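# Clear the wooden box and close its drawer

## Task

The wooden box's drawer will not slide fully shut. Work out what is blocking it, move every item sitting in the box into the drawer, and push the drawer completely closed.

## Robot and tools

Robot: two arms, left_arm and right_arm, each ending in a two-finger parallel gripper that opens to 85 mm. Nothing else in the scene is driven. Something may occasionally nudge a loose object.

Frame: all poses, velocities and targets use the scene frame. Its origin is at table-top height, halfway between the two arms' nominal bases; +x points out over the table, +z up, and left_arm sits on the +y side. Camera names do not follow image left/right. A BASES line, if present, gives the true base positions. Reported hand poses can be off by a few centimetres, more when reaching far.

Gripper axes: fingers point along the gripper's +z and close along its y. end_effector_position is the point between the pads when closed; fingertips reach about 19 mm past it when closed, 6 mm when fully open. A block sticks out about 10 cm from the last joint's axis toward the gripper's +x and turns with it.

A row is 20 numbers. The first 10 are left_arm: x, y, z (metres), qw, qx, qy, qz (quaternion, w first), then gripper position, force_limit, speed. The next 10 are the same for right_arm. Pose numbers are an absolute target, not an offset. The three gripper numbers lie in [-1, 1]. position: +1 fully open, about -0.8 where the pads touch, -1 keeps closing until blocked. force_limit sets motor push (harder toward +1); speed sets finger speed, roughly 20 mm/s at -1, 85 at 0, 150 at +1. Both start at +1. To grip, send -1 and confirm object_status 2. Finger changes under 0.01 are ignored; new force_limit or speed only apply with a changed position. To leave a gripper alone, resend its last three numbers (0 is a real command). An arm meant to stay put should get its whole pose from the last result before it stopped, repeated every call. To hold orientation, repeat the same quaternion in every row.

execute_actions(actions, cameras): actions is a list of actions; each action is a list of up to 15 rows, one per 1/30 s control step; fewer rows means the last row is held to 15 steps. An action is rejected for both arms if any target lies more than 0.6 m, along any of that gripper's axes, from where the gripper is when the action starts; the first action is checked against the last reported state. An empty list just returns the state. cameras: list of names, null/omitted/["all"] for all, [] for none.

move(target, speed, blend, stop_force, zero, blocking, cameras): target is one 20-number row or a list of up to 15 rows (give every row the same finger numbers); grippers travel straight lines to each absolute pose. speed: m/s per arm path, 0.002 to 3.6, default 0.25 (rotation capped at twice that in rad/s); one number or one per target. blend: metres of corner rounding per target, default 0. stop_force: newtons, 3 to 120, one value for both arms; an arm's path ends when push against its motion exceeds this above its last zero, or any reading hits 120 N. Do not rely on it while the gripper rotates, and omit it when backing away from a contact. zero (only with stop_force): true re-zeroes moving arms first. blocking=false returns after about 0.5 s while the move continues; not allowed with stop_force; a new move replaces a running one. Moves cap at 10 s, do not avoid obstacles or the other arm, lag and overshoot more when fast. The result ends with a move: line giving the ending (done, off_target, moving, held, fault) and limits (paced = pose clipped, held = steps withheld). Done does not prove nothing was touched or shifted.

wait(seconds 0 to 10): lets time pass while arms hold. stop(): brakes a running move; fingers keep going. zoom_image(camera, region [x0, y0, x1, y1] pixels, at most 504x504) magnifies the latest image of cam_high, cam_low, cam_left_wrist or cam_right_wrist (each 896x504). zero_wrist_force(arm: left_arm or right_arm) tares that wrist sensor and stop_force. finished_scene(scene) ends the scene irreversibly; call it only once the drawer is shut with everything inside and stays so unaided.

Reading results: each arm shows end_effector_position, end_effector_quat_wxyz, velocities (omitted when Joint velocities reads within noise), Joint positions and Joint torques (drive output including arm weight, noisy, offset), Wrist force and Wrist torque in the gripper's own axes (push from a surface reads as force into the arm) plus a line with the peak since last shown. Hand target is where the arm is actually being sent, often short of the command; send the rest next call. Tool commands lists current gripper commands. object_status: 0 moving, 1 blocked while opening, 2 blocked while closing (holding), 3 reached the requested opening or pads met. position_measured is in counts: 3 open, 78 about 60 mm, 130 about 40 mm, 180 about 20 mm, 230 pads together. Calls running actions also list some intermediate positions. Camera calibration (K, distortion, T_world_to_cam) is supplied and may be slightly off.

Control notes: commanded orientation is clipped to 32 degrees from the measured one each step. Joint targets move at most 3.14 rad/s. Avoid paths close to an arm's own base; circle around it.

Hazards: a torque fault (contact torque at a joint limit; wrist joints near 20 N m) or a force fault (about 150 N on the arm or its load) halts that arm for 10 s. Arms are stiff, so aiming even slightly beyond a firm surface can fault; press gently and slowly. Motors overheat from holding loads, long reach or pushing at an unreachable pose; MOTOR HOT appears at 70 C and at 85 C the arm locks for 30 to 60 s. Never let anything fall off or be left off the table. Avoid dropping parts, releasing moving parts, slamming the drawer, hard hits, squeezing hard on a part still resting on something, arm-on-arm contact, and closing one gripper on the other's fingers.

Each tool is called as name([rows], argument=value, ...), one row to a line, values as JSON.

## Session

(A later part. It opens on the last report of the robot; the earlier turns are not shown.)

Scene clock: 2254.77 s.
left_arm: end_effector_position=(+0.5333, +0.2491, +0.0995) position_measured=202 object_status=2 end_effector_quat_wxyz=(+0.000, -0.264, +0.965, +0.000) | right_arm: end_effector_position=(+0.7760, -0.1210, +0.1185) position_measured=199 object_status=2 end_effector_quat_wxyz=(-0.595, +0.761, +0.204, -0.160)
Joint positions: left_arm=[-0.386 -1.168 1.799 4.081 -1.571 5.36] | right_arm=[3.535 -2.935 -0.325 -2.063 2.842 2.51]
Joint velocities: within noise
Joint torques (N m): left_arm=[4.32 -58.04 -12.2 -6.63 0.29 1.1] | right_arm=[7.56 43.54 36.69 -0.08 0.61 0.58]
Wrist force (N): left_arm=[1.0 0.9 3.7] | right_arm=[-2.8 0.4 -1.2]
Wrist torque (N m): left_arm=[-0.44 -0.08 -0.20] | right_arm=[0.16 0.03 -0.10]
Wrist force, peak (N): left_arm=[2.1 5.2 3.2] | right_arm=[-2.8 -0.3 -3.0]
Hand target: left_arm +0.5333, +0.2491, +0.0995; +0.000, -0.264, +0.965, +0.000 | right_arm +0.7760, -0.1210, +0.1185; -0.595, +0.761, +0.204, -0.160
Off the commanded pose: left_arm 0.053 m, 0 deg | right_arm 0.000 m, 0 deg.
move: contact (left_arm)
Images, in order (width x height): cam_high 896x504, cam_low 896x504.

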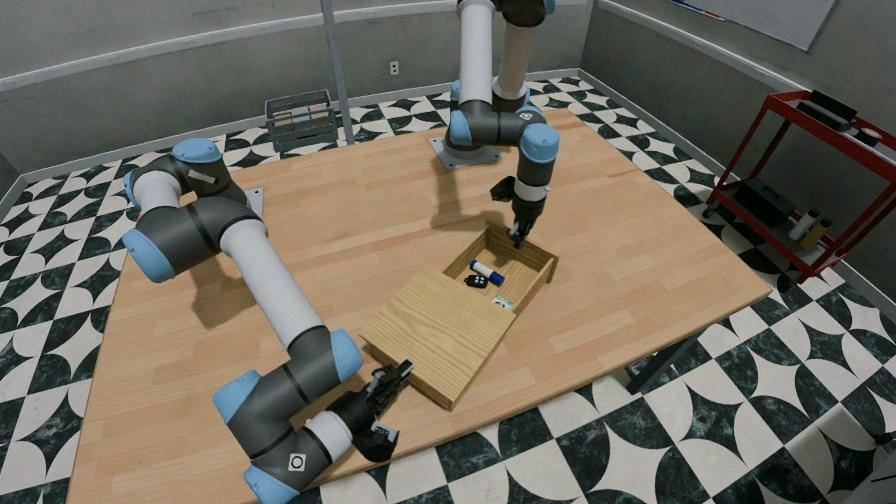

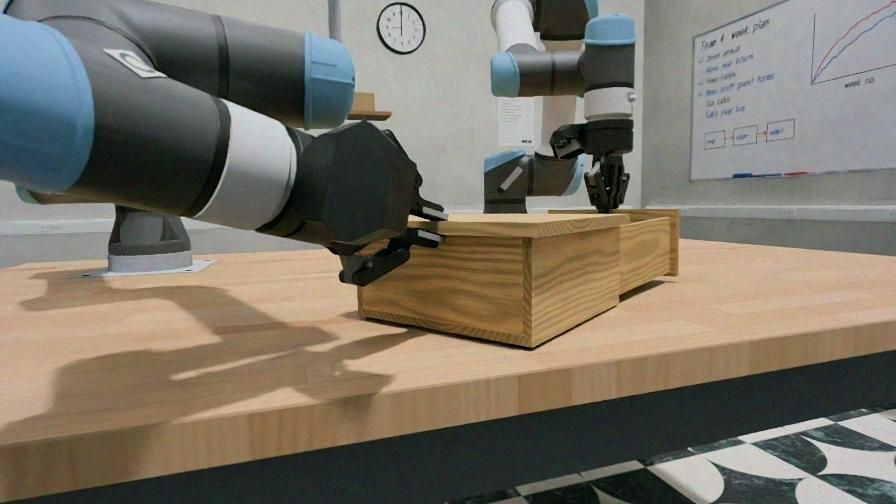

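execute_actions(actions=[])

zoom_image(camera="cam_high", region=[420, 200, 560, 340])

zoom_image(camera="cam_low", region=[500, 150, 760, 340])

Scene clock: 2287.10 s.
left_arm: end_effector_position=(+0.5333, +0.2491, +0.0995) position_measured=202 object_status=2 end_effector_quat_wxyz=(+0.000, -0.264, +0.965, +0.000) | right_arm: end_effector_position=(+0.7760, -0.1210, +0.1185) position_measured=199 object_status=2 end_effector_quat_wxyz=(-0.595, +0.761, +0.204, -0.160)
Joint positions: left_arm=[-0.386 -1.168 1.799 4.081 -1.571 5.36] | right_arm=[3.535 -2.935 -0.325 -2.063 2.842 2.51]
Joint velocities: within noise
Joint torques (N m): left_arm=[5.74 -57.07 -15.39 -5.76 0.38 1.05] | right_arm=[8.13 44.19 34.78 -0.16 0.83 0.57]
Wrist force (N): left_arm=[0.4 0.7 3.9] | right_arm=[-2.9 0.8 -1.1]
Wrist torque (N m): left_arm=[-0.41 -0.05 -0.21] | right_arm=[0.16 0.06 -0.10]
Wrist force, peak (N): left_arm=[0.5 0.8 4.2] | right_arm=[-3.2 0.5 -1.1]
Hand target: left_arm +0.5333, +0.2491, +0.0995; +0.000, -0.264, +0.965, +0.000 | right_arm +0.7760, -0.1210, +0.1185; -0.595, +0.761, +0.204, -0.160
Tool commands: left_gripper/position=-1.0 left_gripper/force_limit=+1.0 left_gripper/speed=-1.0 right_gripper/position=-1.0 right_gripper/force_limit=+0.0 right_gripper/speed=-1.0
Off the commanded pose: left_arm 0.053 m, 0 deg | right_arm 0.000 m, 0 deg.
camera_calibration:
cam_left_wrist: T_world_to_cam=[[-0.526938, 0.849856, 0.00901548, 0.0798953], [0.809007, 0.498302, 0.311773, -0.566049], [0.26047, 0.171579, -0.950114, 0.0381919], [0, 0, 0, 1]] pos_world=[0.49009, 0.207611, 0.212045]
cam_right_wrist: T_world_to_cam=[[0.132898, -0.210192, -0.968585, -0.00744898], [-0.624662, -0.776493, 0.0827974, 0.392544], [-0.769503, 0.594035, -0.234494, 0.827322], [0, 0, 0, 1]] pos_world=[0.882824, -0.188216, 0.154285]

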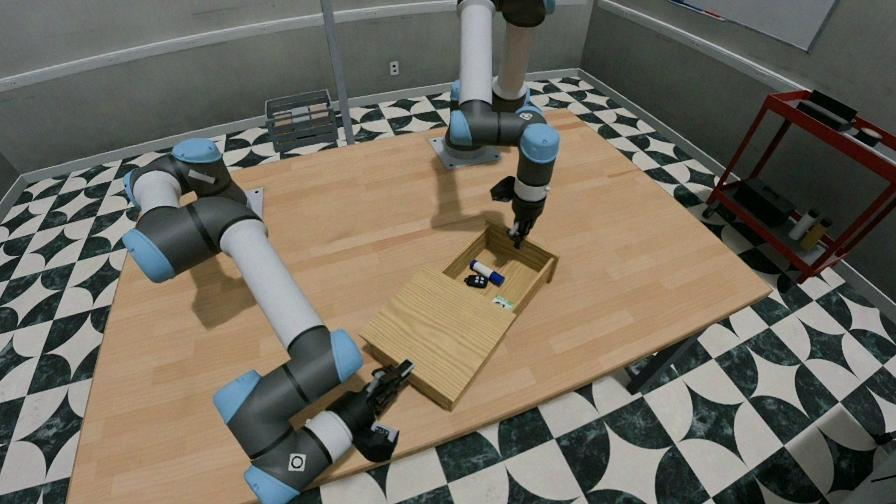

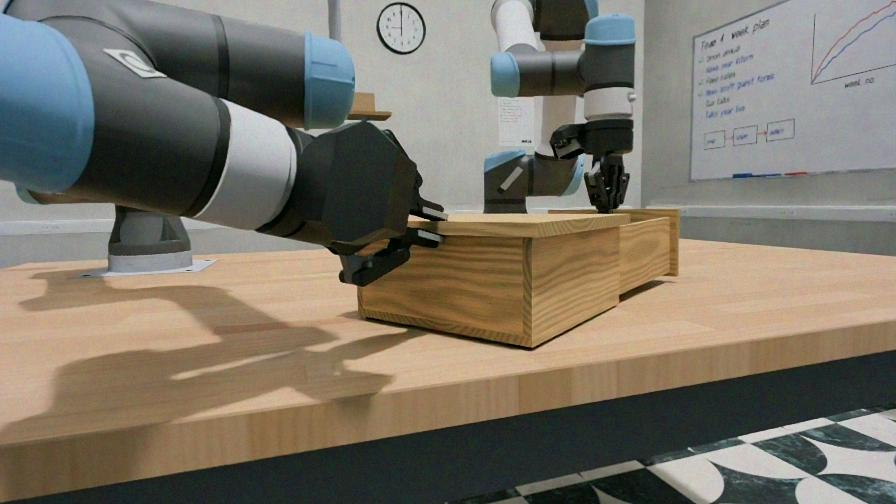

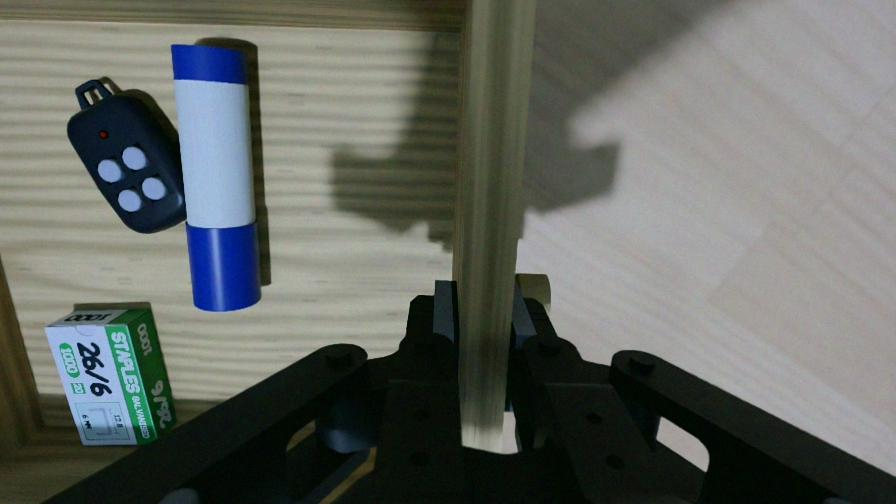

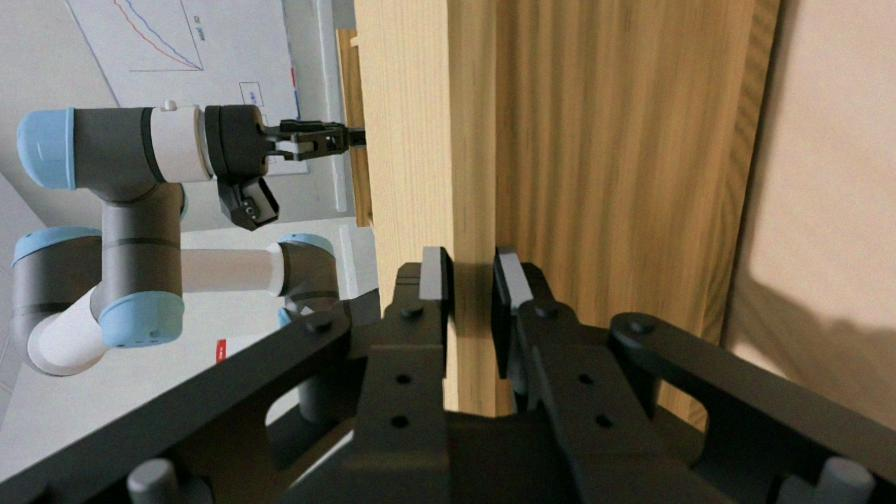

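Scaled by 3.600 from the camera's 896x504 image, which has a finer 1280x720 frame.

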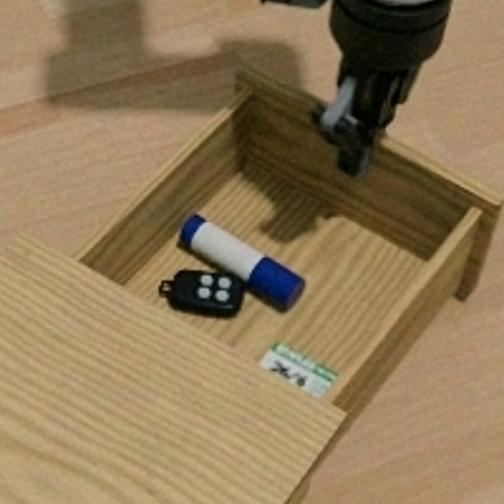

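Scaled by 1.938 from the camera's 896x504 image, which has a finer 1280x720 frame.

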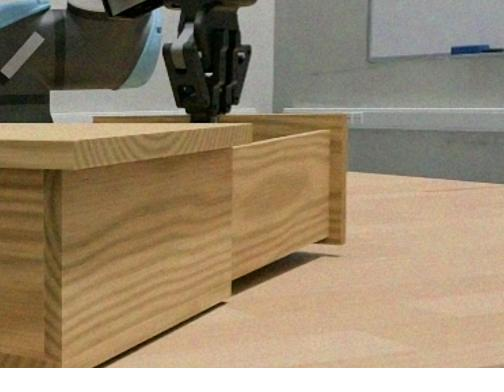

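zoom_image(camera="cam_high", region=[490, 280, 540, 330])

zoom_image(camera="cam_high", region=[415, 245, 465, 295])

zoom_image(camera="cam_low", region=[595, 200, 665, 310])

Scaled by 10.080 from the camera's 896x504 image, which has a finer 1280x720 frame.

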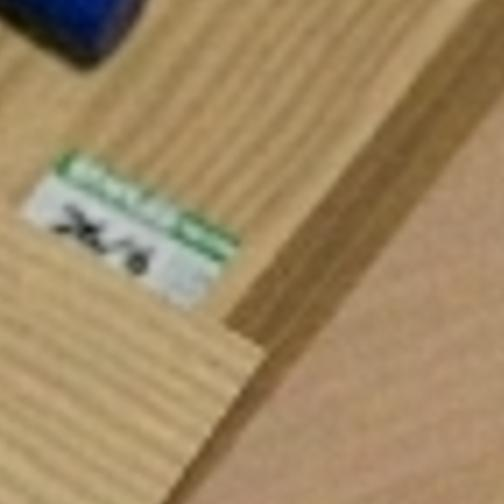

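Scaled by 10.080 from the camera's 896x504 image, which has a finer 1280x720 frame.

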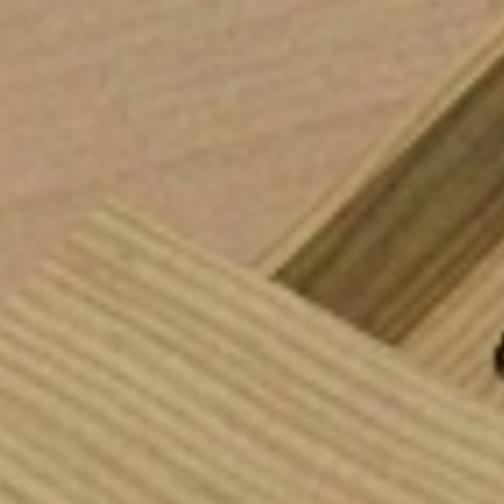

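Scaled by 4.582 from the camera's 896x504 image, which has a finer 1280x720 frame.

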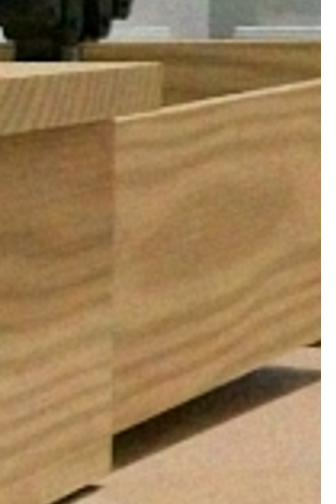

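zoom_image(camera="cam_high", region=[350, 260, 530, 415])

zoom_image(camera="cam_high", region=[430, 210, 570, 330])

Scaled by 2.800 from the camera's 896x504 image, which has a finer 1280x720 frame.

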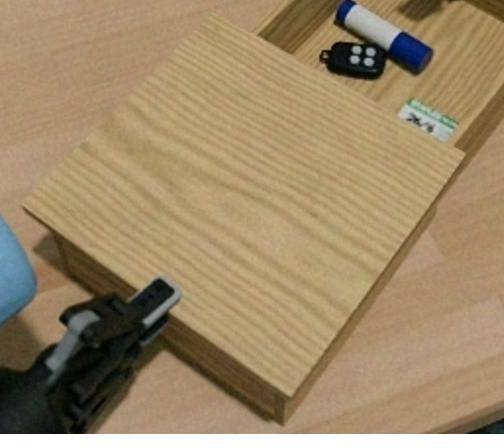

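Scaled by 3.600 from the camera's 896x504 image, which has a finer 1280x720 frame.

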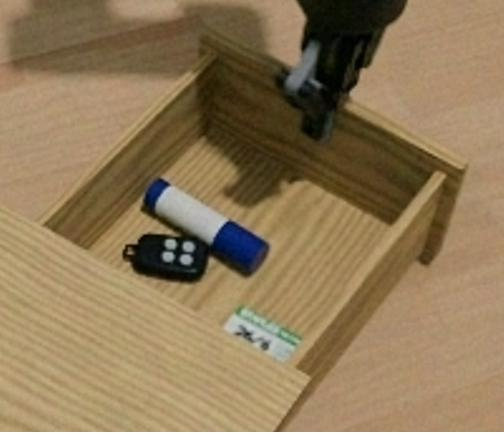

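move([
  [0.5292,0.2560,0.101,0,0.264,-0.9645,0,-1,1,-1,0.776,-0.121,0.1185,0.5946,-0.7607,-0.2043,0.1596,-1,0,-1],
  [0.5197,0.2504,0.101,0,0.264,-0.9645,0,-1,1,-1,0.776,-0.121,0.1185,0.5946,-0.7607,-0.2043,0.1596,-1,0,-1],
], speed=0.03, cameras=[])

move(target=[0.5375,0.2203,0.101,0,0.264,-0.9645,0,-1,1,-1,0.776,-0.121,0.1185,0.5946,-0.7607,-0.2043,0.1596,-1,0,-1], speed=0.015, stop_force=5)

zoom_image(camera="cam_high", region=[420, 200, 560, 340])

Scene clock: 2408.57 s.
left_arm: end_effector_position=(+0.5198, +0.2505, +0.1010) position_measured=202 object_status=2 end_effector_quat_wxyz=(+0.000, -0.264, +0.965, +0.000) | right_arm: end_effector_position=(+0.7760, -0.1210, +0.1185) position_measured=199 object_status=2 end_effector_quat_wxyz=(-0.595, +0.761, +0.204, -0.160)
Joint positions: left_arm=[-0.393 -1.197 1.839 4.071 -1.571 5.353] | right_arm=[3.535 -2.935 -0.325 -2.063 2.842 2.51]
Joint velocities: within noise
Joint torques (N m): left_arm=[-7.06 -55.7 -10.47 -6.57 -1.03 -0.53] | right_arm=[7.87 43.87 33.37 -0.21 0.85 0.45]
Wrist force (N): left_arm=[0.6 -0.4 3.6] | right_arm=[-2.7 0.5 -0.8]
Wrist torque (N m): left_arm=[-0.38 -0.02 -0.04] | right_arm=[0.16 0.04 -0.10]
Wrist force, peak (N): left_arm=[1.5 -1.0 4.0] | right_arm=[-3.2 0.3 -1.1]
Hand target: left_arm +0.5197, +0.2504, +0.1010; +0.000, -0.264, +0.965, +0.000 | right_arm +0.7760, -0.1210, +0.1185; -0.595, +0.761, +0.204, -0.160
Off the commanded pose: left_arm 0.000 m, 0 deg | right_arm 0.000 m, 0 deg.
move: done
No camera images: "cameras" was empty.

Scene clock: 2411.10 s.
left_arm: end_effector_position=(+0.5296, +0.2337, +0.1010) position_measured=202 object_status=2 end_effector_quat_wxyz=(+0.000, -0.264, +0.965, +0.000) | right_arm: end_effector_position=(+0.7760, -0.1210, +0.1185) position_measured=199 object_status=2 end_effector_quat_wxyz=(-0.595, +0.761, +0.204, -0.160)
Joint positions: left_arm=[-0.413 -1.172 1.801 4.084 -1.571 5.333] | right_arm=[3.535 -2.935 -0.325 -2.063 2.842 2.51]
Joint velocities: within noise
Joint torques (N m): left_arm=[5.73 -54.93 -11.02 -5.67 -0.42 1.09] | right_arm=[7.51 44.38 32.58 -0.2 0.76 0.51]
Wrist force (N): left_arm=[1.0 -0.3 2.7] | right_arm=[-0.6 2.2 -0.3]
Wrist torque (N m): left_arm=[-0.06 0.03 0.03] | right_arm=[0.15 0.04 -0.16]
Wrist force, peak (N): left_arm=[-1.2 5.8 0.7] | right_arm=[0.8 3.2 -3.1]
Hand target: left_arm +0.5296, +0.2337, +0.1010; +0.000, -0.264, +0.965, +0.000 | right_arm +0.7760, -0.1210, +0.1185; -0.595, +0.761, +0.204, -0.160
Off the commanded pose: left_arm 0.016 m, 0 deg | right_arm 0.000 m, 0 deg.
move: contact (left_arm)
camera_calibration:
cam_left_wrist: T_world_to_cam=[[-0.526902, 0.849879, 0.0088858, 0.0910264], [0.80899, 0.498292, 0.311832, -0.555853], [0.260592, 0.171494, -0.950096, 0.0431765], [0, 0, 0, 1]] pos_world=[0.48639, 0.192211, 0.213546]
cam_right_wrist: T_world_to_cam=[[0.132898, -0.210192, -0.968585, -0.00744898], [-0.624662, -0.776493, 0.0827974, 0.392544], [-0.769503, 0.594035, -0.234494, 0.827322], [0, 0, 0, 1]] pos_world=[0.882824, -0.188216, 0.154285]

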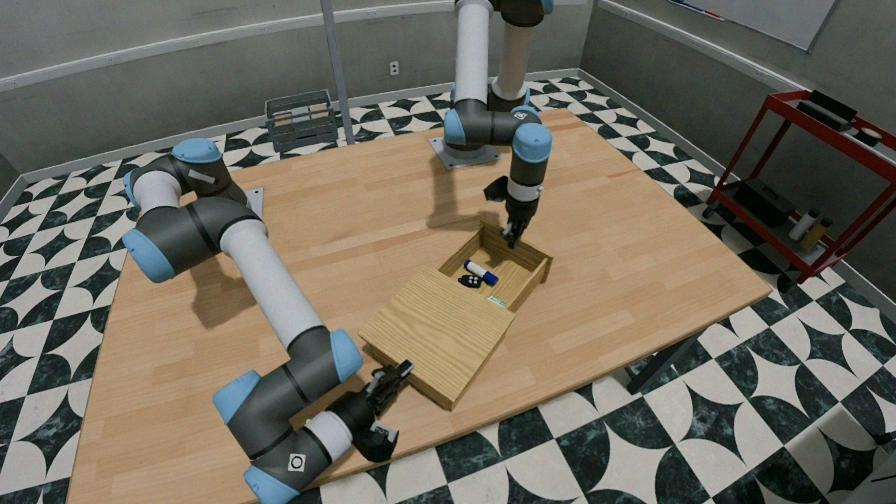

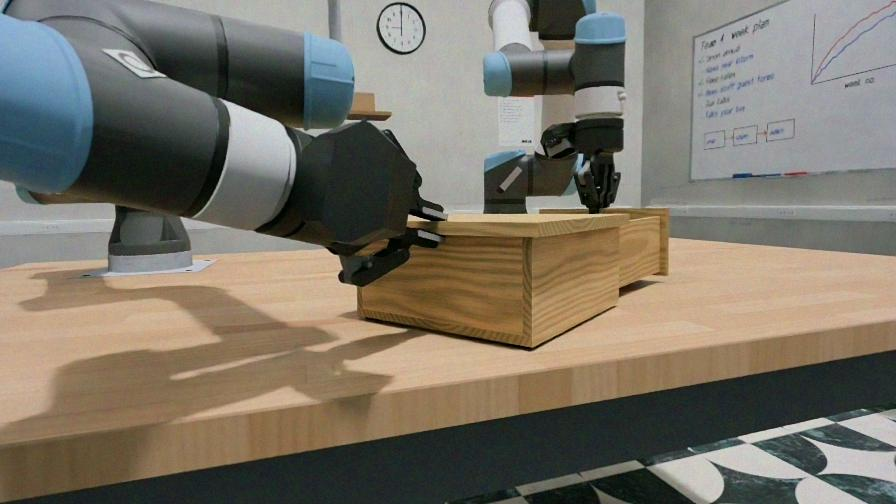

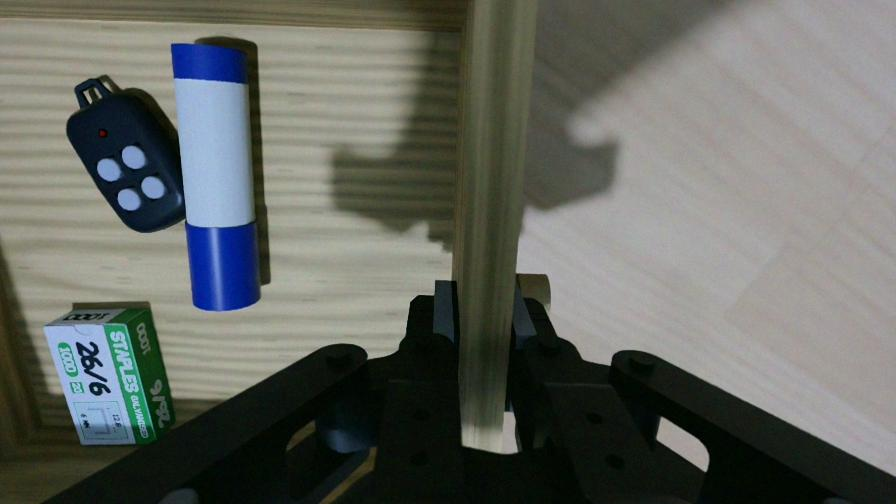

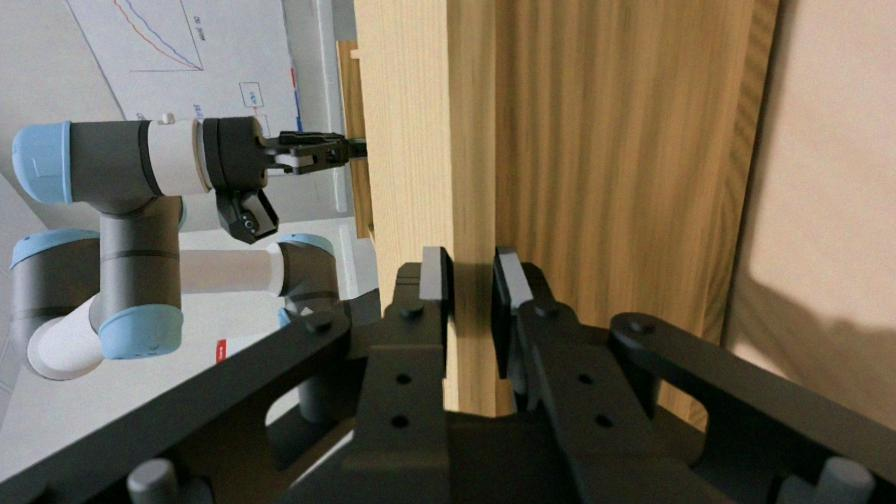

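Scaled by 3.600 from the camera's 896x504 image, which has a finer 1280x720 frame.

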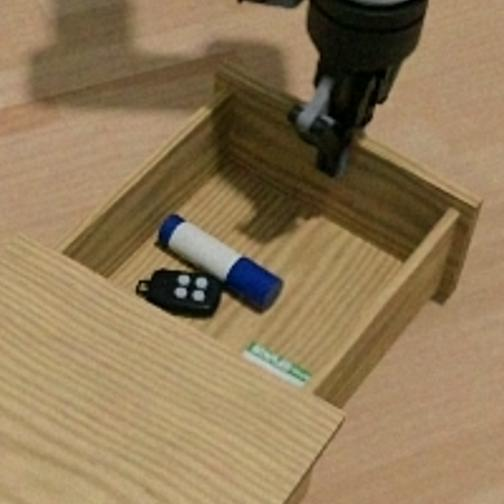

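zoom_image(camera="cam_high", region=[490, 280, 540, 330])

zoom_image(camera="cam_high", region=[415, 245, 465, 295])

zoom_image(camera="cam_low", region=[595, 200, 665, 310])

Scaled by 10.080 from the camera's 896x504 image, which has a finer 1280x720 frame.

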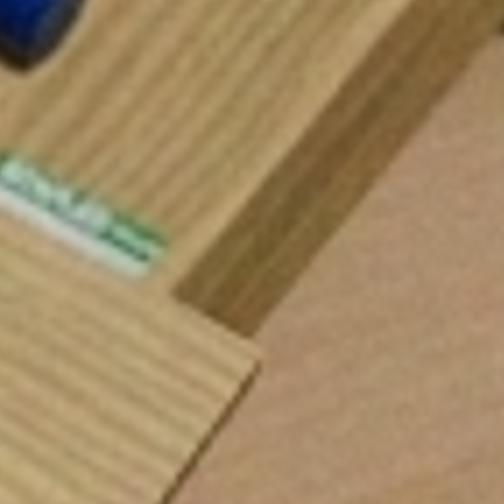

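Scaled by 10.080 from the camera's 896x504 image, which has a finer 1280x720 frame.

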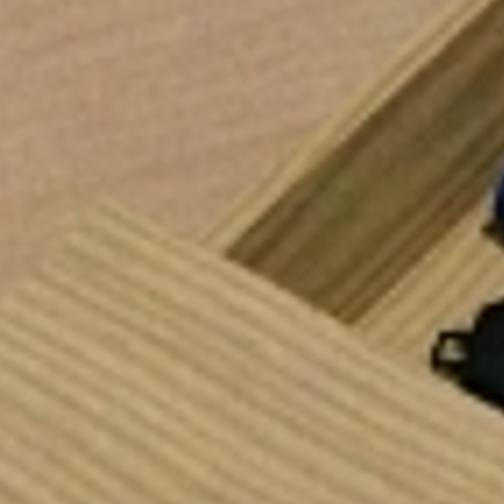

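Scaled by 4.582 from the camera's 896x504 image, which has a finer 1280x720 frame.

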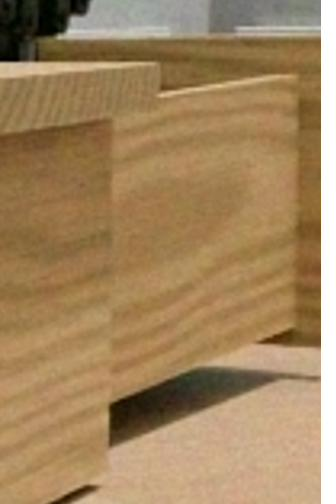

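move([
  [0.5266,0.2389,0.1015,0,0.264,-0.9645,0,-1,1,-1,0.776,-0.121,0.1185,0.5946,-0.7607,-0.2043,0.1596,-1,0,-1],
  [0.5290,0.2403,0.1015,0,0.264,-0.9645,0,-1,1,-1,0.776,-0.121,0.1185,0.5946,-0.7607,-0.2043,0.1596,-1,0,-1],
], speed=0.03, cameras=[])

move(target=[0.5468,0.2103,0.1015,0,0.264,-0.9645,0,-1,1,-1,0.776,-0.121,0.1185,0.5946,-0.7607,-0.2043,0.1596,-1,0,-1], speed=0.015, stop_force=5)

zoom_image(camera="cam_high", region=[420, 200, 560, 340])

zoom_image(camera="cam_low", region=[595, 200, 665, 310])

Scene clock: 2432.27 s.
left_arm: end_effector_position=(+0.5289, +0.2401, +0.1016) position_measured=202 object_status=2 end_effector_quat_wxyz=(+0.000, -0.264, +0.965, +0.000) | right_arm: end_effector_position=(+0.7760, -0.1210, +0.1185) position_measured=199 object_status=2 end_effector_quat_wxyz=(-0.595, +0.761, +0.204, -0.160)
Joint positions: left_arm=[-0.403 -1.177 1.806 4.083 -1.571 5.343] | right_arm=[3.535 -2.935 -0.325 -2.063 2.842 2.51]
Joint velocities: within noise
Joint torques (N m): left_arm=[6.99 -18.77 -31.11 -1.44 1.36 1.02] | right_arm=[7.03 44.72 30.16 -0.33 0.85 0.55]
Wrist force (N): left_arm=[0.8 -0.5 3.6] | right_arm=[-1.3 1.4 -0.1]
Wrist torque (N m): left_arm=[-0.41 -0.06 -0.05] | right_arm=[0.13 0.01 -0.13]
Wrist force, peak (N): left_arm=[0.9 0.1 4.2] | right_arm=[-1.7 2.3 -0.3]
Hand target: left_arm +0.5290, +0.2403, +0.1015; +0.000, -0.264, +0.965, +0.000 | right_arm +0.7760, -0.1210, +0.1185; -0.595, +0.761, +0.204, -0.160
Off the commanded pose: left_arm 0.000 m, 0 deg | right_arm 0.000 m, 0 deg.
move: done
No camera images: "cameras" was empty.

Scene clock: 2433.90 s.
left_arm: end_effector_position=(+0.5322, +0.2349, +0.1015) position_measured=202 object_status=2 end_effector_quat_wxyz=(+0.000, -0.264, +0.965, +0.000) | right_arm: end_effector_position=(+0.7760, -0.1210, +0.1185) position_measured=199 object_status=2 end_effector_quat_wxyz=(-0.595, +0.761, +0.204, -0.160)
Joint positions: left_arm=[-0.409 -1.168 1.793 4.087 -1.571 5.337] | right_arm=[3.535 -2.935 -0.325 -2.063 2.842 2.51]
Joint velocities: within noise
Joint torques (N m): left_arm=[4.57 -58.21 -11.77 -6.78 0.34 0.9] | right_arm=[7.11 44.45 29.33 -0.33 0.81 0.39]
Wrist force (N): left_arm=[1.4 1.7 3.4] | right_arm=[0.0 2.7 -0.7]
Wrist torque (N m): left_arm=[-0.30 0.00 0.31] | right_arm=[0.11 0.01 -0.16]
Wrist force, peak (N): left_arm=[0.8 4.7 2.3] | right_arm=[0.9 3.1 -2.3]
Hand target: left_arm +0.5322, +0.2349, +0.1015; +0.000, -0.264, +0.965, +0.000 | right_arm +0.7760, -0.1210, +0.1185; -0.595, +0.761, +0.204, -0.160
Off the commanded pose: left_arm 0.029 m, 0 deg | right_arm 0.000 m, 0 deg.
move: contact (left_arm)
camera_calibration:
cam_left_wrist: T_world_to_cam=[[-0.526939, 0.849855, 0.00901648, 0.091366], [0.808998, 0.498298, 0.311803, -0.558708], [0.260495, 0.171595, -0.950104, 0.0427977], [0, 0, 0, 1]] pos_world=[0.48899, 0.193411, 0.214045]
cam_right_wrist: T_world_to_cam=[[0.132898, -0.210192, -0.968585, -0.00744898], [-0.624662, -0.776493, 0.0827974, 0.392544], [-0.769503, 0.594035, -0.234494, 0.827322], [0, 0, 0, 1]] pos_world=[0.882824, -0.188216, 0.154285]

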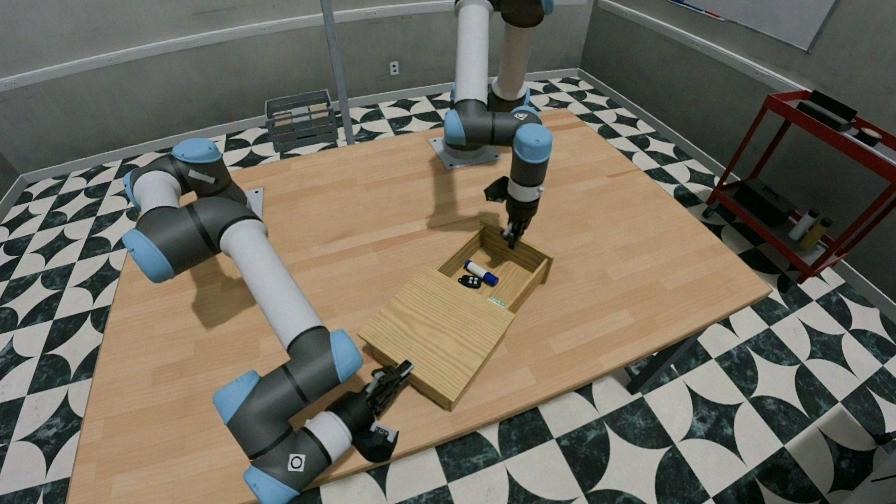

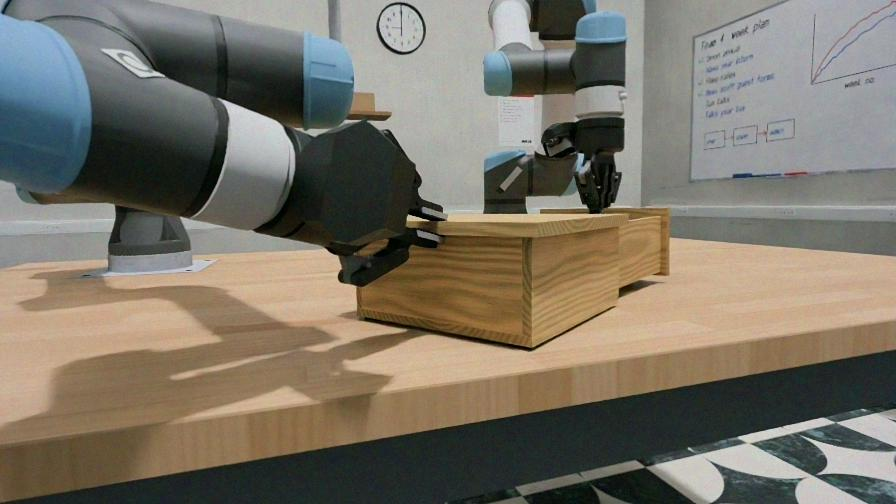

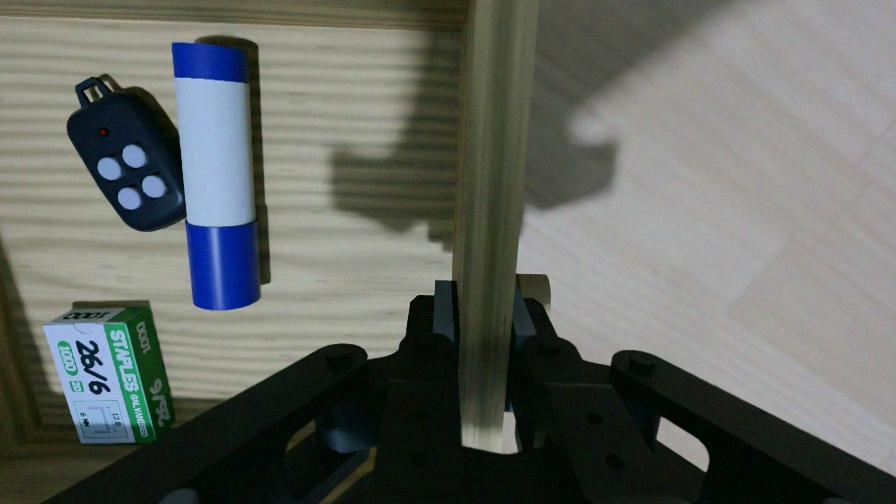

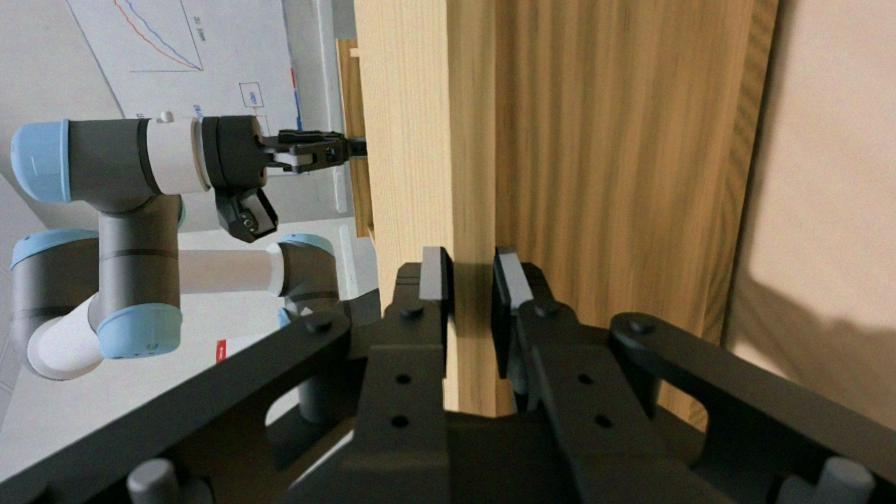

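Scaled by 3.600 from the camera's 896x504 image, which has a finer 1280x720 frame.

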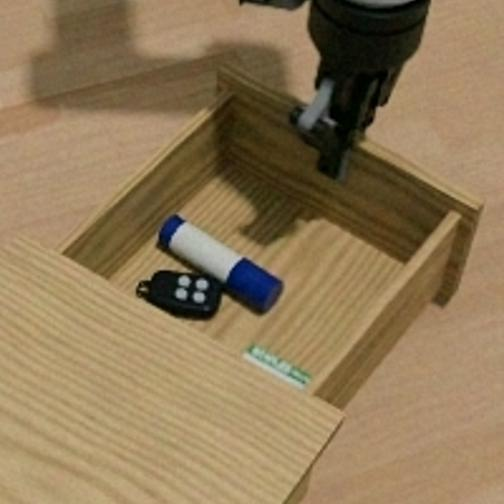

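Scaled by 4.582 from the camera's 896x504 image, which has a finer 1280x720 frame.

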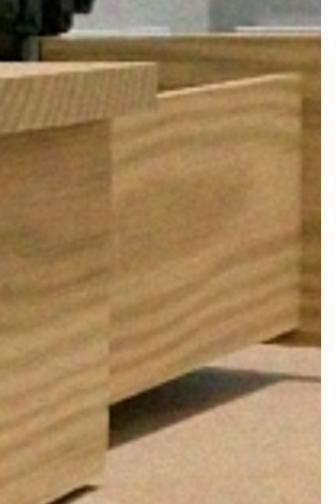

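move([
  [0.5317,0.2358,0.1015,0,0.264,-0.9645,0,-1,1,-1,0.776,-0.121,0.1185,0.5946,-0.7607,-0.2043,0.1596,-1,0,-1],
], speed=0.02, cameras=[])

move(target=[0.5317,0.2358,0.092,0,0.264,-0.9645,0,-1,1,-1,0.776,-0.121,0.1185,0.5946,-0.7607,-0.2043,0.1596,-1,0,-1], speed=0.01, stop_force=4, cameras=[])

move(target=[0.5317,0.2358,0.112,0,0.264,-0.9645,0,-1,1,-1,0.776,-0.121,0.1185,0.5946,-0.7607,-0.2043,0.1596,-1,0,-1], speed=0.01, stop_force=4, cameras=[])

Scene clock: 2471.50 s.
left_arm: end_effector_position=(+0.5317, +0.2357, +0.1015) position_measured=202 object_status=2 end_effector_quat_wxyz=(+0.000, -0.264, +0.965, +0.000) | right_arm: end_effector_position=(+0.7760, -0.1210, +0.1185) position_measured=199 object_status=2 end_effector_quat_wxyz=(-0.595, +0.761, +0.204, -0.160)
Joint positions: left_arm=[-0.408 -1.17 1.795 4.087 -1.571 5.338] | right_arm=[3.535 -2.935 -0.325 -2.063 2.842 2.51]
Joint velocities: within noise
Joint torques (N m): left_arm=[5.67 -58.08 -11.26 -6.37 0.02 0.99] | right_arm=[7.31 43.94 27.69 -0.31 0.89 0.44]
Wrist force (N): left_arm=[0.6 -0.2 3.4] | right_arm=[-1.3 2.0 0.0]
Wrist torque (N m): left_arm=[-0.28 0.01 -0.01] | right_arm=[0.12 -0.03 -0.14]
Wrist force, peak (N): left_arm=[1.4 1.8 3.6] | right_arm=[0.1 3.0 -1.1]
Hand target: left_arm +0.5317, +0.2358, +0.1015; +0.000, -0.264, +0.965, +0.000 | right_arm +0.7760, -0.1210, +0.1185; -0.595, +0.761, +0.204, -0.160
Off the commanded pose: left_arm 0.000 m, 0 deg | right_arm 0.000 m, 0 deg.
move: done
No camera images: "cameras" was empty.

Scene clock: 2472.97 s.
left_arm: end_effector_position=(+0.5318, +0.2358, +0.1004) position_measured=202 object_status=2 end_effector_quat_wxyz=(+0.000, -0.264, +0.965, +0.000) | right_arm: end_effector_position=(+0.7760, -0.1210, +0.1185) position_measured=199 object_status=2 end_effector_quat_wxyz=(-0.595, +0.761, +0.204, -0.160)
Joint positions: left_arm=[-0.408 -1.168 1.797 4.083 -1.571 5.338] | right_arm=[3.535 -2.935 -0.325 -2.063 2.842 2.51]
Joint velocities: within noise
Joint torques (N m): left_arm=[4.31 -55.54 -28.27 -0.29 -0.59 0.82] | right_arm=[7.41 44.04 27.09 -0.32 1 0.47]
Wrist force (N): left_arm=[0.3 1.0 -0.2] | right_arm=[-1.3 1.9 -0.2]
Wrist torque (N m): left_arm=[0.46 0.16 0.00] | right_arm=[0.09 0.00 -0.16]
Wrist force, peak (N): left_arm=[0.3 2.9 -2.8] | right_arm=[-1.3 2.5 -0.3]
Hand target: left_arm +0.5318, +0.2358, +0.1004; +0.000, -0.264, +0.965, +0.000 | right_arm +0.7760, -0.1210, +0.1185; -0.595, +0.761, +0.204, -0.160
Off the commanded pose: left_arm 0.008 m, 0 deg | right_arm 0.000 m, 0 deg.
move: contact (left_arm)
No camera images: "cameras" was empty.

Scene clock: 2474.57 s.
left_arm: end_effector_position=(+0.5317, +0.2358, +0.1030) position_measured=202 object_status=2 end_effector_quat_wxyz=(+0.000, -0.264, +0.965, +0.000) | right_arm: end_effector_position=(+0.7760, -0.1210, +0.1185) position_measured=199 object_status=2 end_effector_quat_wxyz=(-0.595, +0.761, +0.204, -0.160)
Joint positions: left_arm=[-0.408 -1.172 1.794 4.09 -1.571 5.338] | right_arm=[3.535 -2.935 -0.325 -2.063 2.842 2.51]
Joint velocities: within noise
Joint torques (N m): left_arm=[5.02 -19.12 -11.76 -6.16 -0.43 0.99] | right_arm=[7.9 44.25 26.41 -0.22 1.04 0.44]
Wrist force (N): left_arm=[0.4 0.0 4.0] | right_arm=[-1.3 1.7 -0.2]
Wrist torque (N m): left_arm=[-0.49 0.05 -0.04] | right_arm=[0.13 -0.02 -0.16]
Wrist force, peak (N): left_arm=[0.9 0.4 5.8] | right_arm=[-1.0 2.4 -0.6]
Hand target: left_arm +0.5317, +0.2358, +0.1030; +0.000, -0.264, +0.965, +0.000 | right_arm +0.7760, -0.1210, +0.1185; -0.595, +0.761, +0.204, -0.160
Off the commanded pose: left_arm 0.009 m, 0 deg | right_arm 0.000 m, 0 deg.
move: contact (left_arm)
No camera images: "cameras" was empty.

move(target=[0.5317,0.2358,0.1018,0,0.264,-0.9645,0,-1,1,-1,0.776,-0.121,0.1185,0.5946,-0.7607,-0.2043,0.1596,-1,0,-1], speed=0.01, cameras=[])

move(target=[0.5420,0.2419,0.1018,0,0.264,-0.9645,0,-1,1,-1,0.776,-0.121,0.1185,0.5946,-0.7607,-0.2043,0.1596,-1,0,-1], speed=0.01, stop_force=4, cameras=[])

move(target=[0.5217,0.2299,0.1018,0,0.264,-0.9645,0,-1,1,-1,0.776,-0.121,0.1185,0.5946,-0.7607,-0.2043,0.1596,-1,0,-1], speed=0.01, stop_force=4, cameras=[])

Scene clock: 2485.97 s.
left_arm: end_effector_position=(+0.5317, +0.2358, +0.1019) position_measured=202 object_status=2 end_effector_quat_wxyz=(+0.000, -0.264, +0.965, +0.000) | right_arm: end_effector_position=(+0.7760, -0.1210, +0.1185) position_measured=199 object_status=2 end_effector_quat_wxyz=(-0.595, +0.761, +0.204, -0.160)
Joint positions: left_arm=[-0.408 -1.17 1.795 4.088 -1.571 5.338] | right_arm=[3.535 -2.935 -0.325 -2.063 2.842 2.51]
Joint velocities: within noise
Joint torques (N m): left_arm=[5.45 -17.25 -11.62 -6.87 -0.98 0.98] | right_arm=[7.19 43.98 25.41 -0.35 1.07 0.42]
Wrist force (N): left_arm=[0.5 0.1 3.8] | right_arm=[-1.3 1.7 -0.2]
Wrist torque (N m): left_arm=[-0.37 -0.01 -0.02] | right_arm=[0.11 -0.01 -0.14]
Wrist force, peak (N): left_arm=[0.5 -0.1 4.5] | right_arm=[-1.4 2.3 -0.2]
Hand target: left_arm +0.5317, +0.2358, +0.1018; +0.000, -0.264, +0.965, +0.000 | right_arm +0.7760, -0.1210, +0.1185; -0.595, +0.761, +0.204, -0.160
Off the commanded pose: left_arm 0.000 m, 0 deg | right_arm 0.000 m, 0 deg.
move: done
No camera images: "cameras" was empty.

Scene clock: 2488.13 s.
left_arm: end_effector_position=(+0.5420, +0.2419, +0.1018) position_measured=202 object_status=2 end_effector_quat_wxyz=(+0.000, -0.264, +0.965, +0.000) | right_arm: end_effector_position=(+0.7760, -0.1210, +0.1185) position_measured=199 object_status=2 end_effector_quat_wxyz=(-0.595, +0.761, +0.204, -0.160)
Joint positions: left_arm=[-0.392 -1.152 1.767 4.097 -1.571 5.354] | right_arm=[3.535 -2.935 -0.325 -2.063 2.842 2.51]
Joint velocities: within noise
Joint torques (N m): left_arm=[8.61 -18.44 -33.05 -1.7 -1.25 0.93] | right_arm=[7.06 44.06 23.61 -0.31 1.11 0.37]
Wrist force (N): left_arm=[2.9 0.7 3.6] | right_arm=[-1.4 1.0 0.7]
Wrist torque (N m): left_arm=[-0.45 0.19 0.36] | right_arm=[0.17 0.05 -0.09]
Wrist force, peak (N): left_arm=[1.2 3.5 3.8] | right_arm=[0.2 3.1 -2.3]
Hand target: left_arm +0.5420, +0.2419, +0.1018; +0.000, -0.264, +0.965, +0.000 | right_arm +0.7760, -0.1210, +0.1185; -0.595, +0.761, +0.204, -0.160
Off the commanded pose: left_arm 0.000 m, 0 deg | right_arm 0.000 m, 0 deg.
move: done
No camera images: "cameras" was empty.

Scene clock: 2491.47 s.
left_arm: end_effector_position=(+0.5217, +0.2299, +0.1018) position_measured=202 object_status=2 end_effector_quat_wxyz=(+0.000, -0.264, +0.965, +0.000) | right_arm: end_effector_position=(+0.7760, -0.1210, +0.1185) position_measured=199 object_status=2 end_effector_quat_wxyz=(-0.595, +0.761, +0.204, -0.160)
Joint positions: left_arm=[-0.425 -1.187 1.821 4.079 -1.571 5.321] | right_arm=[3.535 -2.935 -0.325 -2.063 2.842 2.51]
Joint velocities: within noise
Joint torques (N m): left_arm=[-7.69 -56.9 -10.9 -6.3 -0.38 -1.03] | right_arm=[7.1 43.99 22.15 -0.25 1.22 0.41]
Wrist force (N): left_arm=[0.8 -0.3 3.8] | right_arm=[-1.5 1.0 0.2]
Wrist torque (N m): left_arm=[-0.38 -0.06 -0.05] | right_arm=[0.15 0.03 -0.12]
Wrist force, peak (N): left_arm=[3.2 0.7 3.5] | right_arm=[-1.8 1.3 0.6]
Hand target: left_arm +0.5217, +0.2299, +0.1018; +0.000, -0.264, +0.965, +0.000 | right_arm +0.7760, -0.1210, +0.1185; -0.595, +0.761, +0.204, -0.160
Off the commanded pose: left_arm 0.000 m, 0 deg | right_arm 0.000 m, 0 deg.
move: done
No camera images: "cameras" was empty.

move([
  [0.5141,0.2428,0.1018,0,0.264,-0.9645,0,-1,1,-1,0.776,-0.121,0.1185,0.5946,-0.7607,-0.2043,0.1596,-1,0,-1],
  [0.5174,0.2415,0.1018,0,0.2924,-0.9563,0,-1,1,-1,0.776,-0.121,0.1185,0.5946,-0.7607,-0.2043,0.1596,-1,0,-1],
], speed=0.03, cameras=[])

move(target=[0.5454,0.2000,0.1018,0,0.2924,-0.9563,0,-1,1,-1,0.776,-0.121,0.1185,0.5946,-0.7607,-0.2043,0.1596,-1,0,-1], speed=0.015, stop_force=5)

zoom_image(camera="cam_high", region=[420, 200, 560, 340])

Scene clock: 2520.50 s.
left_arm: end_effector_position=(+0.5174, +0.2415, +0.1018) position_measured=202 object_status=2 end_effector_quat_wxyz=(+0.000, -0.292, +0.956, +0.000) | right_arm: end_effector_position=(+0.7760, -0.1210, +0.1185) position_measured=199 object_status=2 end_effector_quat_wxyz=(-0.595, +0.761, +0.204, -0.160)
Joint positions: left_arm=[-0.409 -1.2 1.841 4.072 -1.571 5.278] | right_arm=[3.535 -2.935 -0.325 -2.063 2.842 2.51]
Joint velocities: within noise
Joint torques (N m): left_arm=[8.12 -15.01 -32.56 -0.86 -1.34 -1.01] | right_arm=[7.22 43.77 19.88 -0.22 1.34 0.38]
Wrist force (N): left_arm=[0.9 -0.2 4.0] | right_arm=[-1.7 1.1 0.2]
Wrist torque (N m): left_arm=[-0.34 -0.07 -0.05] | right_arm=[0.18 0.05 -0.12]
Wrist force, peak (N): left_arm=[1.7 -1.6 3.9] | right_arm=[-1.8 1.5 0.4]
Hand target: left_arm +0.5174, +0.2415, +0.1018; +0.000, -0.292, +0.956, +0.000 | right_arm +0.7760, -0.1210, +0.1185; -0.595, +0.761, +0.204, -0.160
Off the commanded pose: left_arm 0.000 m, 0 deg | right_arm 0.000 m, 0 deg.
move: done
No camera images: "cameras" was empty.

Scene clock: 2522.47 s.
left_arm: end_effector_position=(+0.5236, +0.2323, +0.1018) position_measured=202 object_status=2 end_effector_quat_wxyz=(+0.000, -0.292, +0.956, +0.000) | right_arm: end_effector_position=(+0.7760, -0.1210, +0.1185) position_measured=199 object_status=2 end_effector_quat_wxyz=(-0.595, +0.761, +0.204, -0.160)
Joint positions: left_arm=[-0.419 -1.185 1.817 4.08 -1.571 5.268] | right_arm=[3.535 -2.935 -0.325 -2.063 2.842 2.51]
Joint velocities: within noise
Joint torques (N m): left_arm=[5.21 -59.3 -12.79 -7 -0.15 0.83] | right_arm=[7.08 44.19 19.07 -0.18 1.33 0.29]
Wrist force (N): left_arm=[1.1 1.1 4.1] | right_arm=[-0.3 1.7 -0.8]
Wrist torque (N m): left_arm=[-0.57 -0.14 0.08] | right_arm=[0.15 0.03 -0.13]
Wrist force, peak (N): left_arm=[-0.1 6.6 2.6] | right_arm=[1.0 1.5 -3.3]
Hand target: left_arm +0.5236, +0.2323, +0.1018; +0.000, -0.292, +0.956, +0.000 | right_arm +0.7760, -0.1210, +0.1185; -0.595, +0.761, +0.204, -0.160
Off the commanded pose: left_arm 0.039 m, 0 deg | right_arm 0.000 m, 0 deg.
move: contact (left_arm)
camera_calibration:
cam_left_wrist: T_world_to_cam=[[-0.576236, 0.817234, 0.00894117, 0.122339], [0.778135, 0.545256, 0.311773, -0.545285], [0.249917, 0.186613, -0.950114, 0.0478193], [0, 0, 0, 1]] pos_world=[0.482851, 0.188417, 0.214345]
cam_right_wrist: T_world_to_cam=[[0.132898, -0.210192, -0.968585, -0.00744898], [-0.624662, -0.776493, 0.0827974, 0.392544], [-0.769503, 0.594035, -0.234494, 0.827322], [0, 0, 0, 1]] pos_world=[0.882824, -0.188216, 0.154285]

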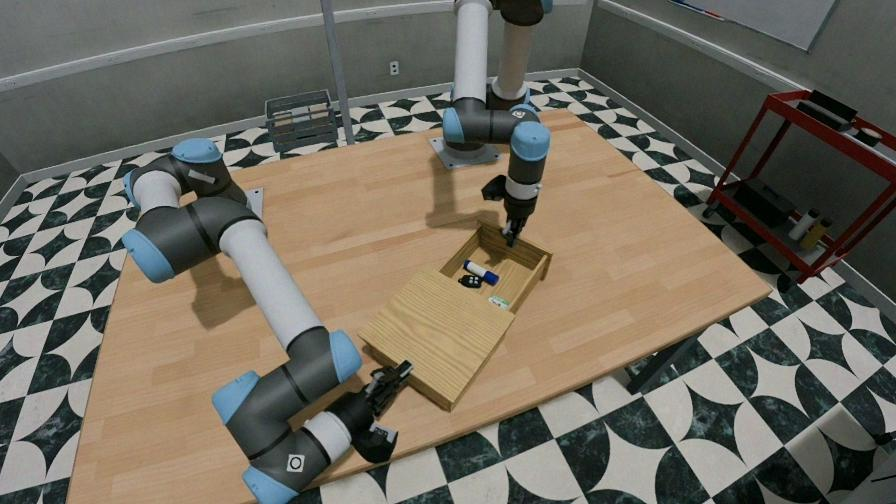

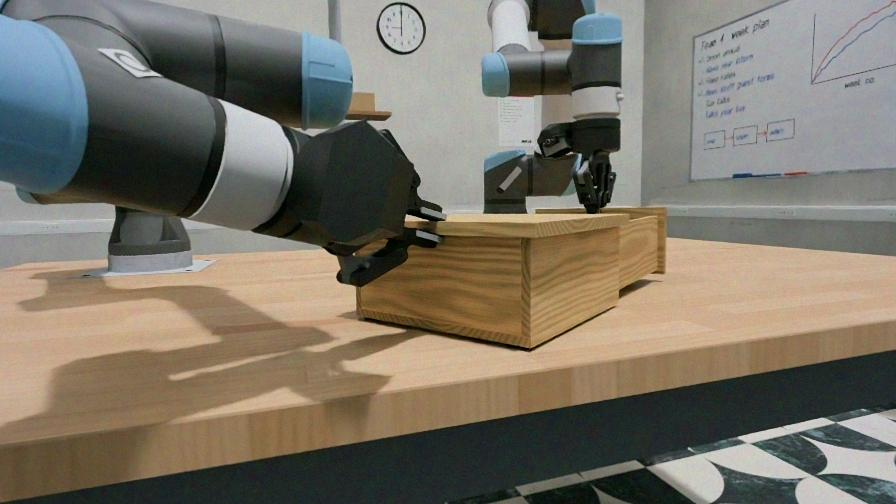

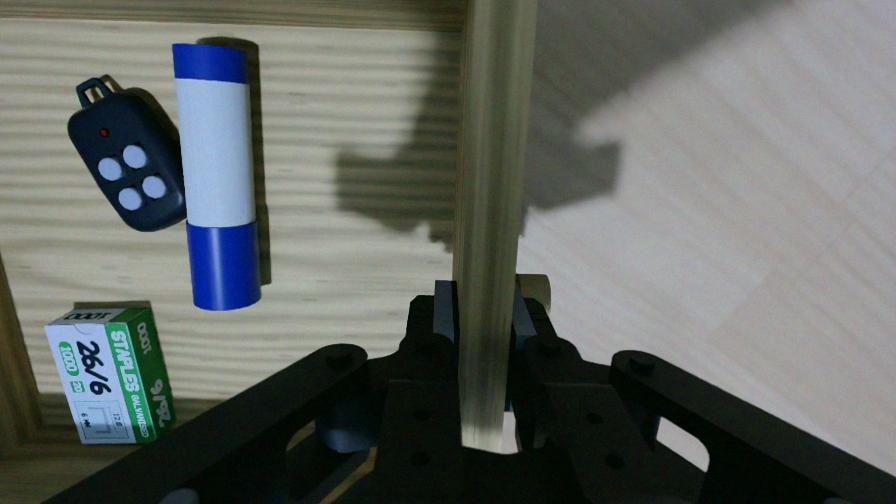

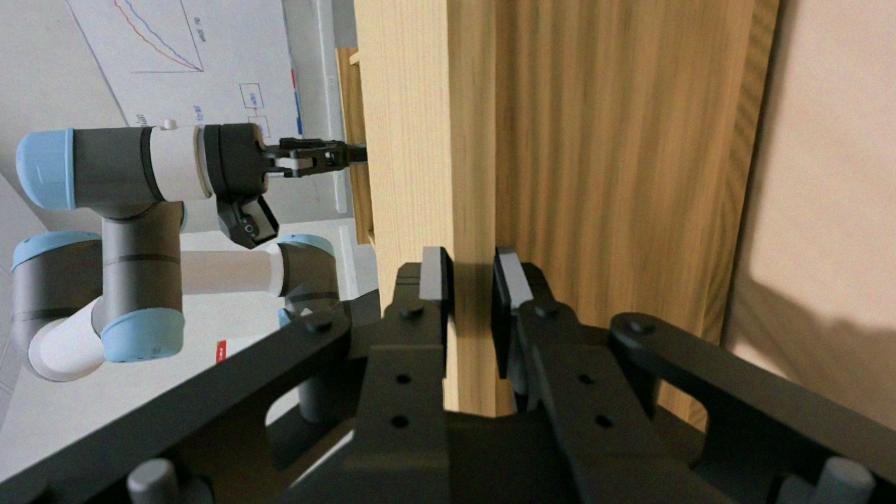

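Scaled by 3.600 from the camera's 896x504 image, which has a finer 1280x720 frame.

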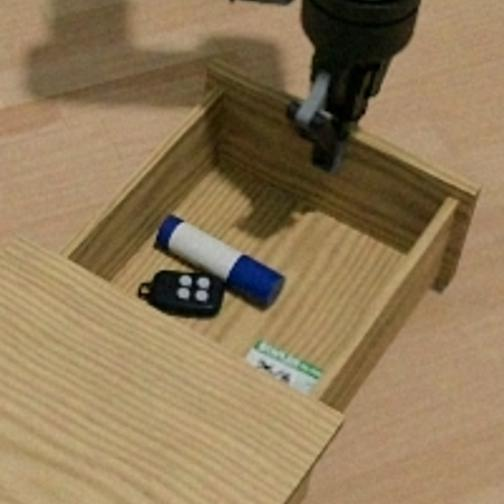

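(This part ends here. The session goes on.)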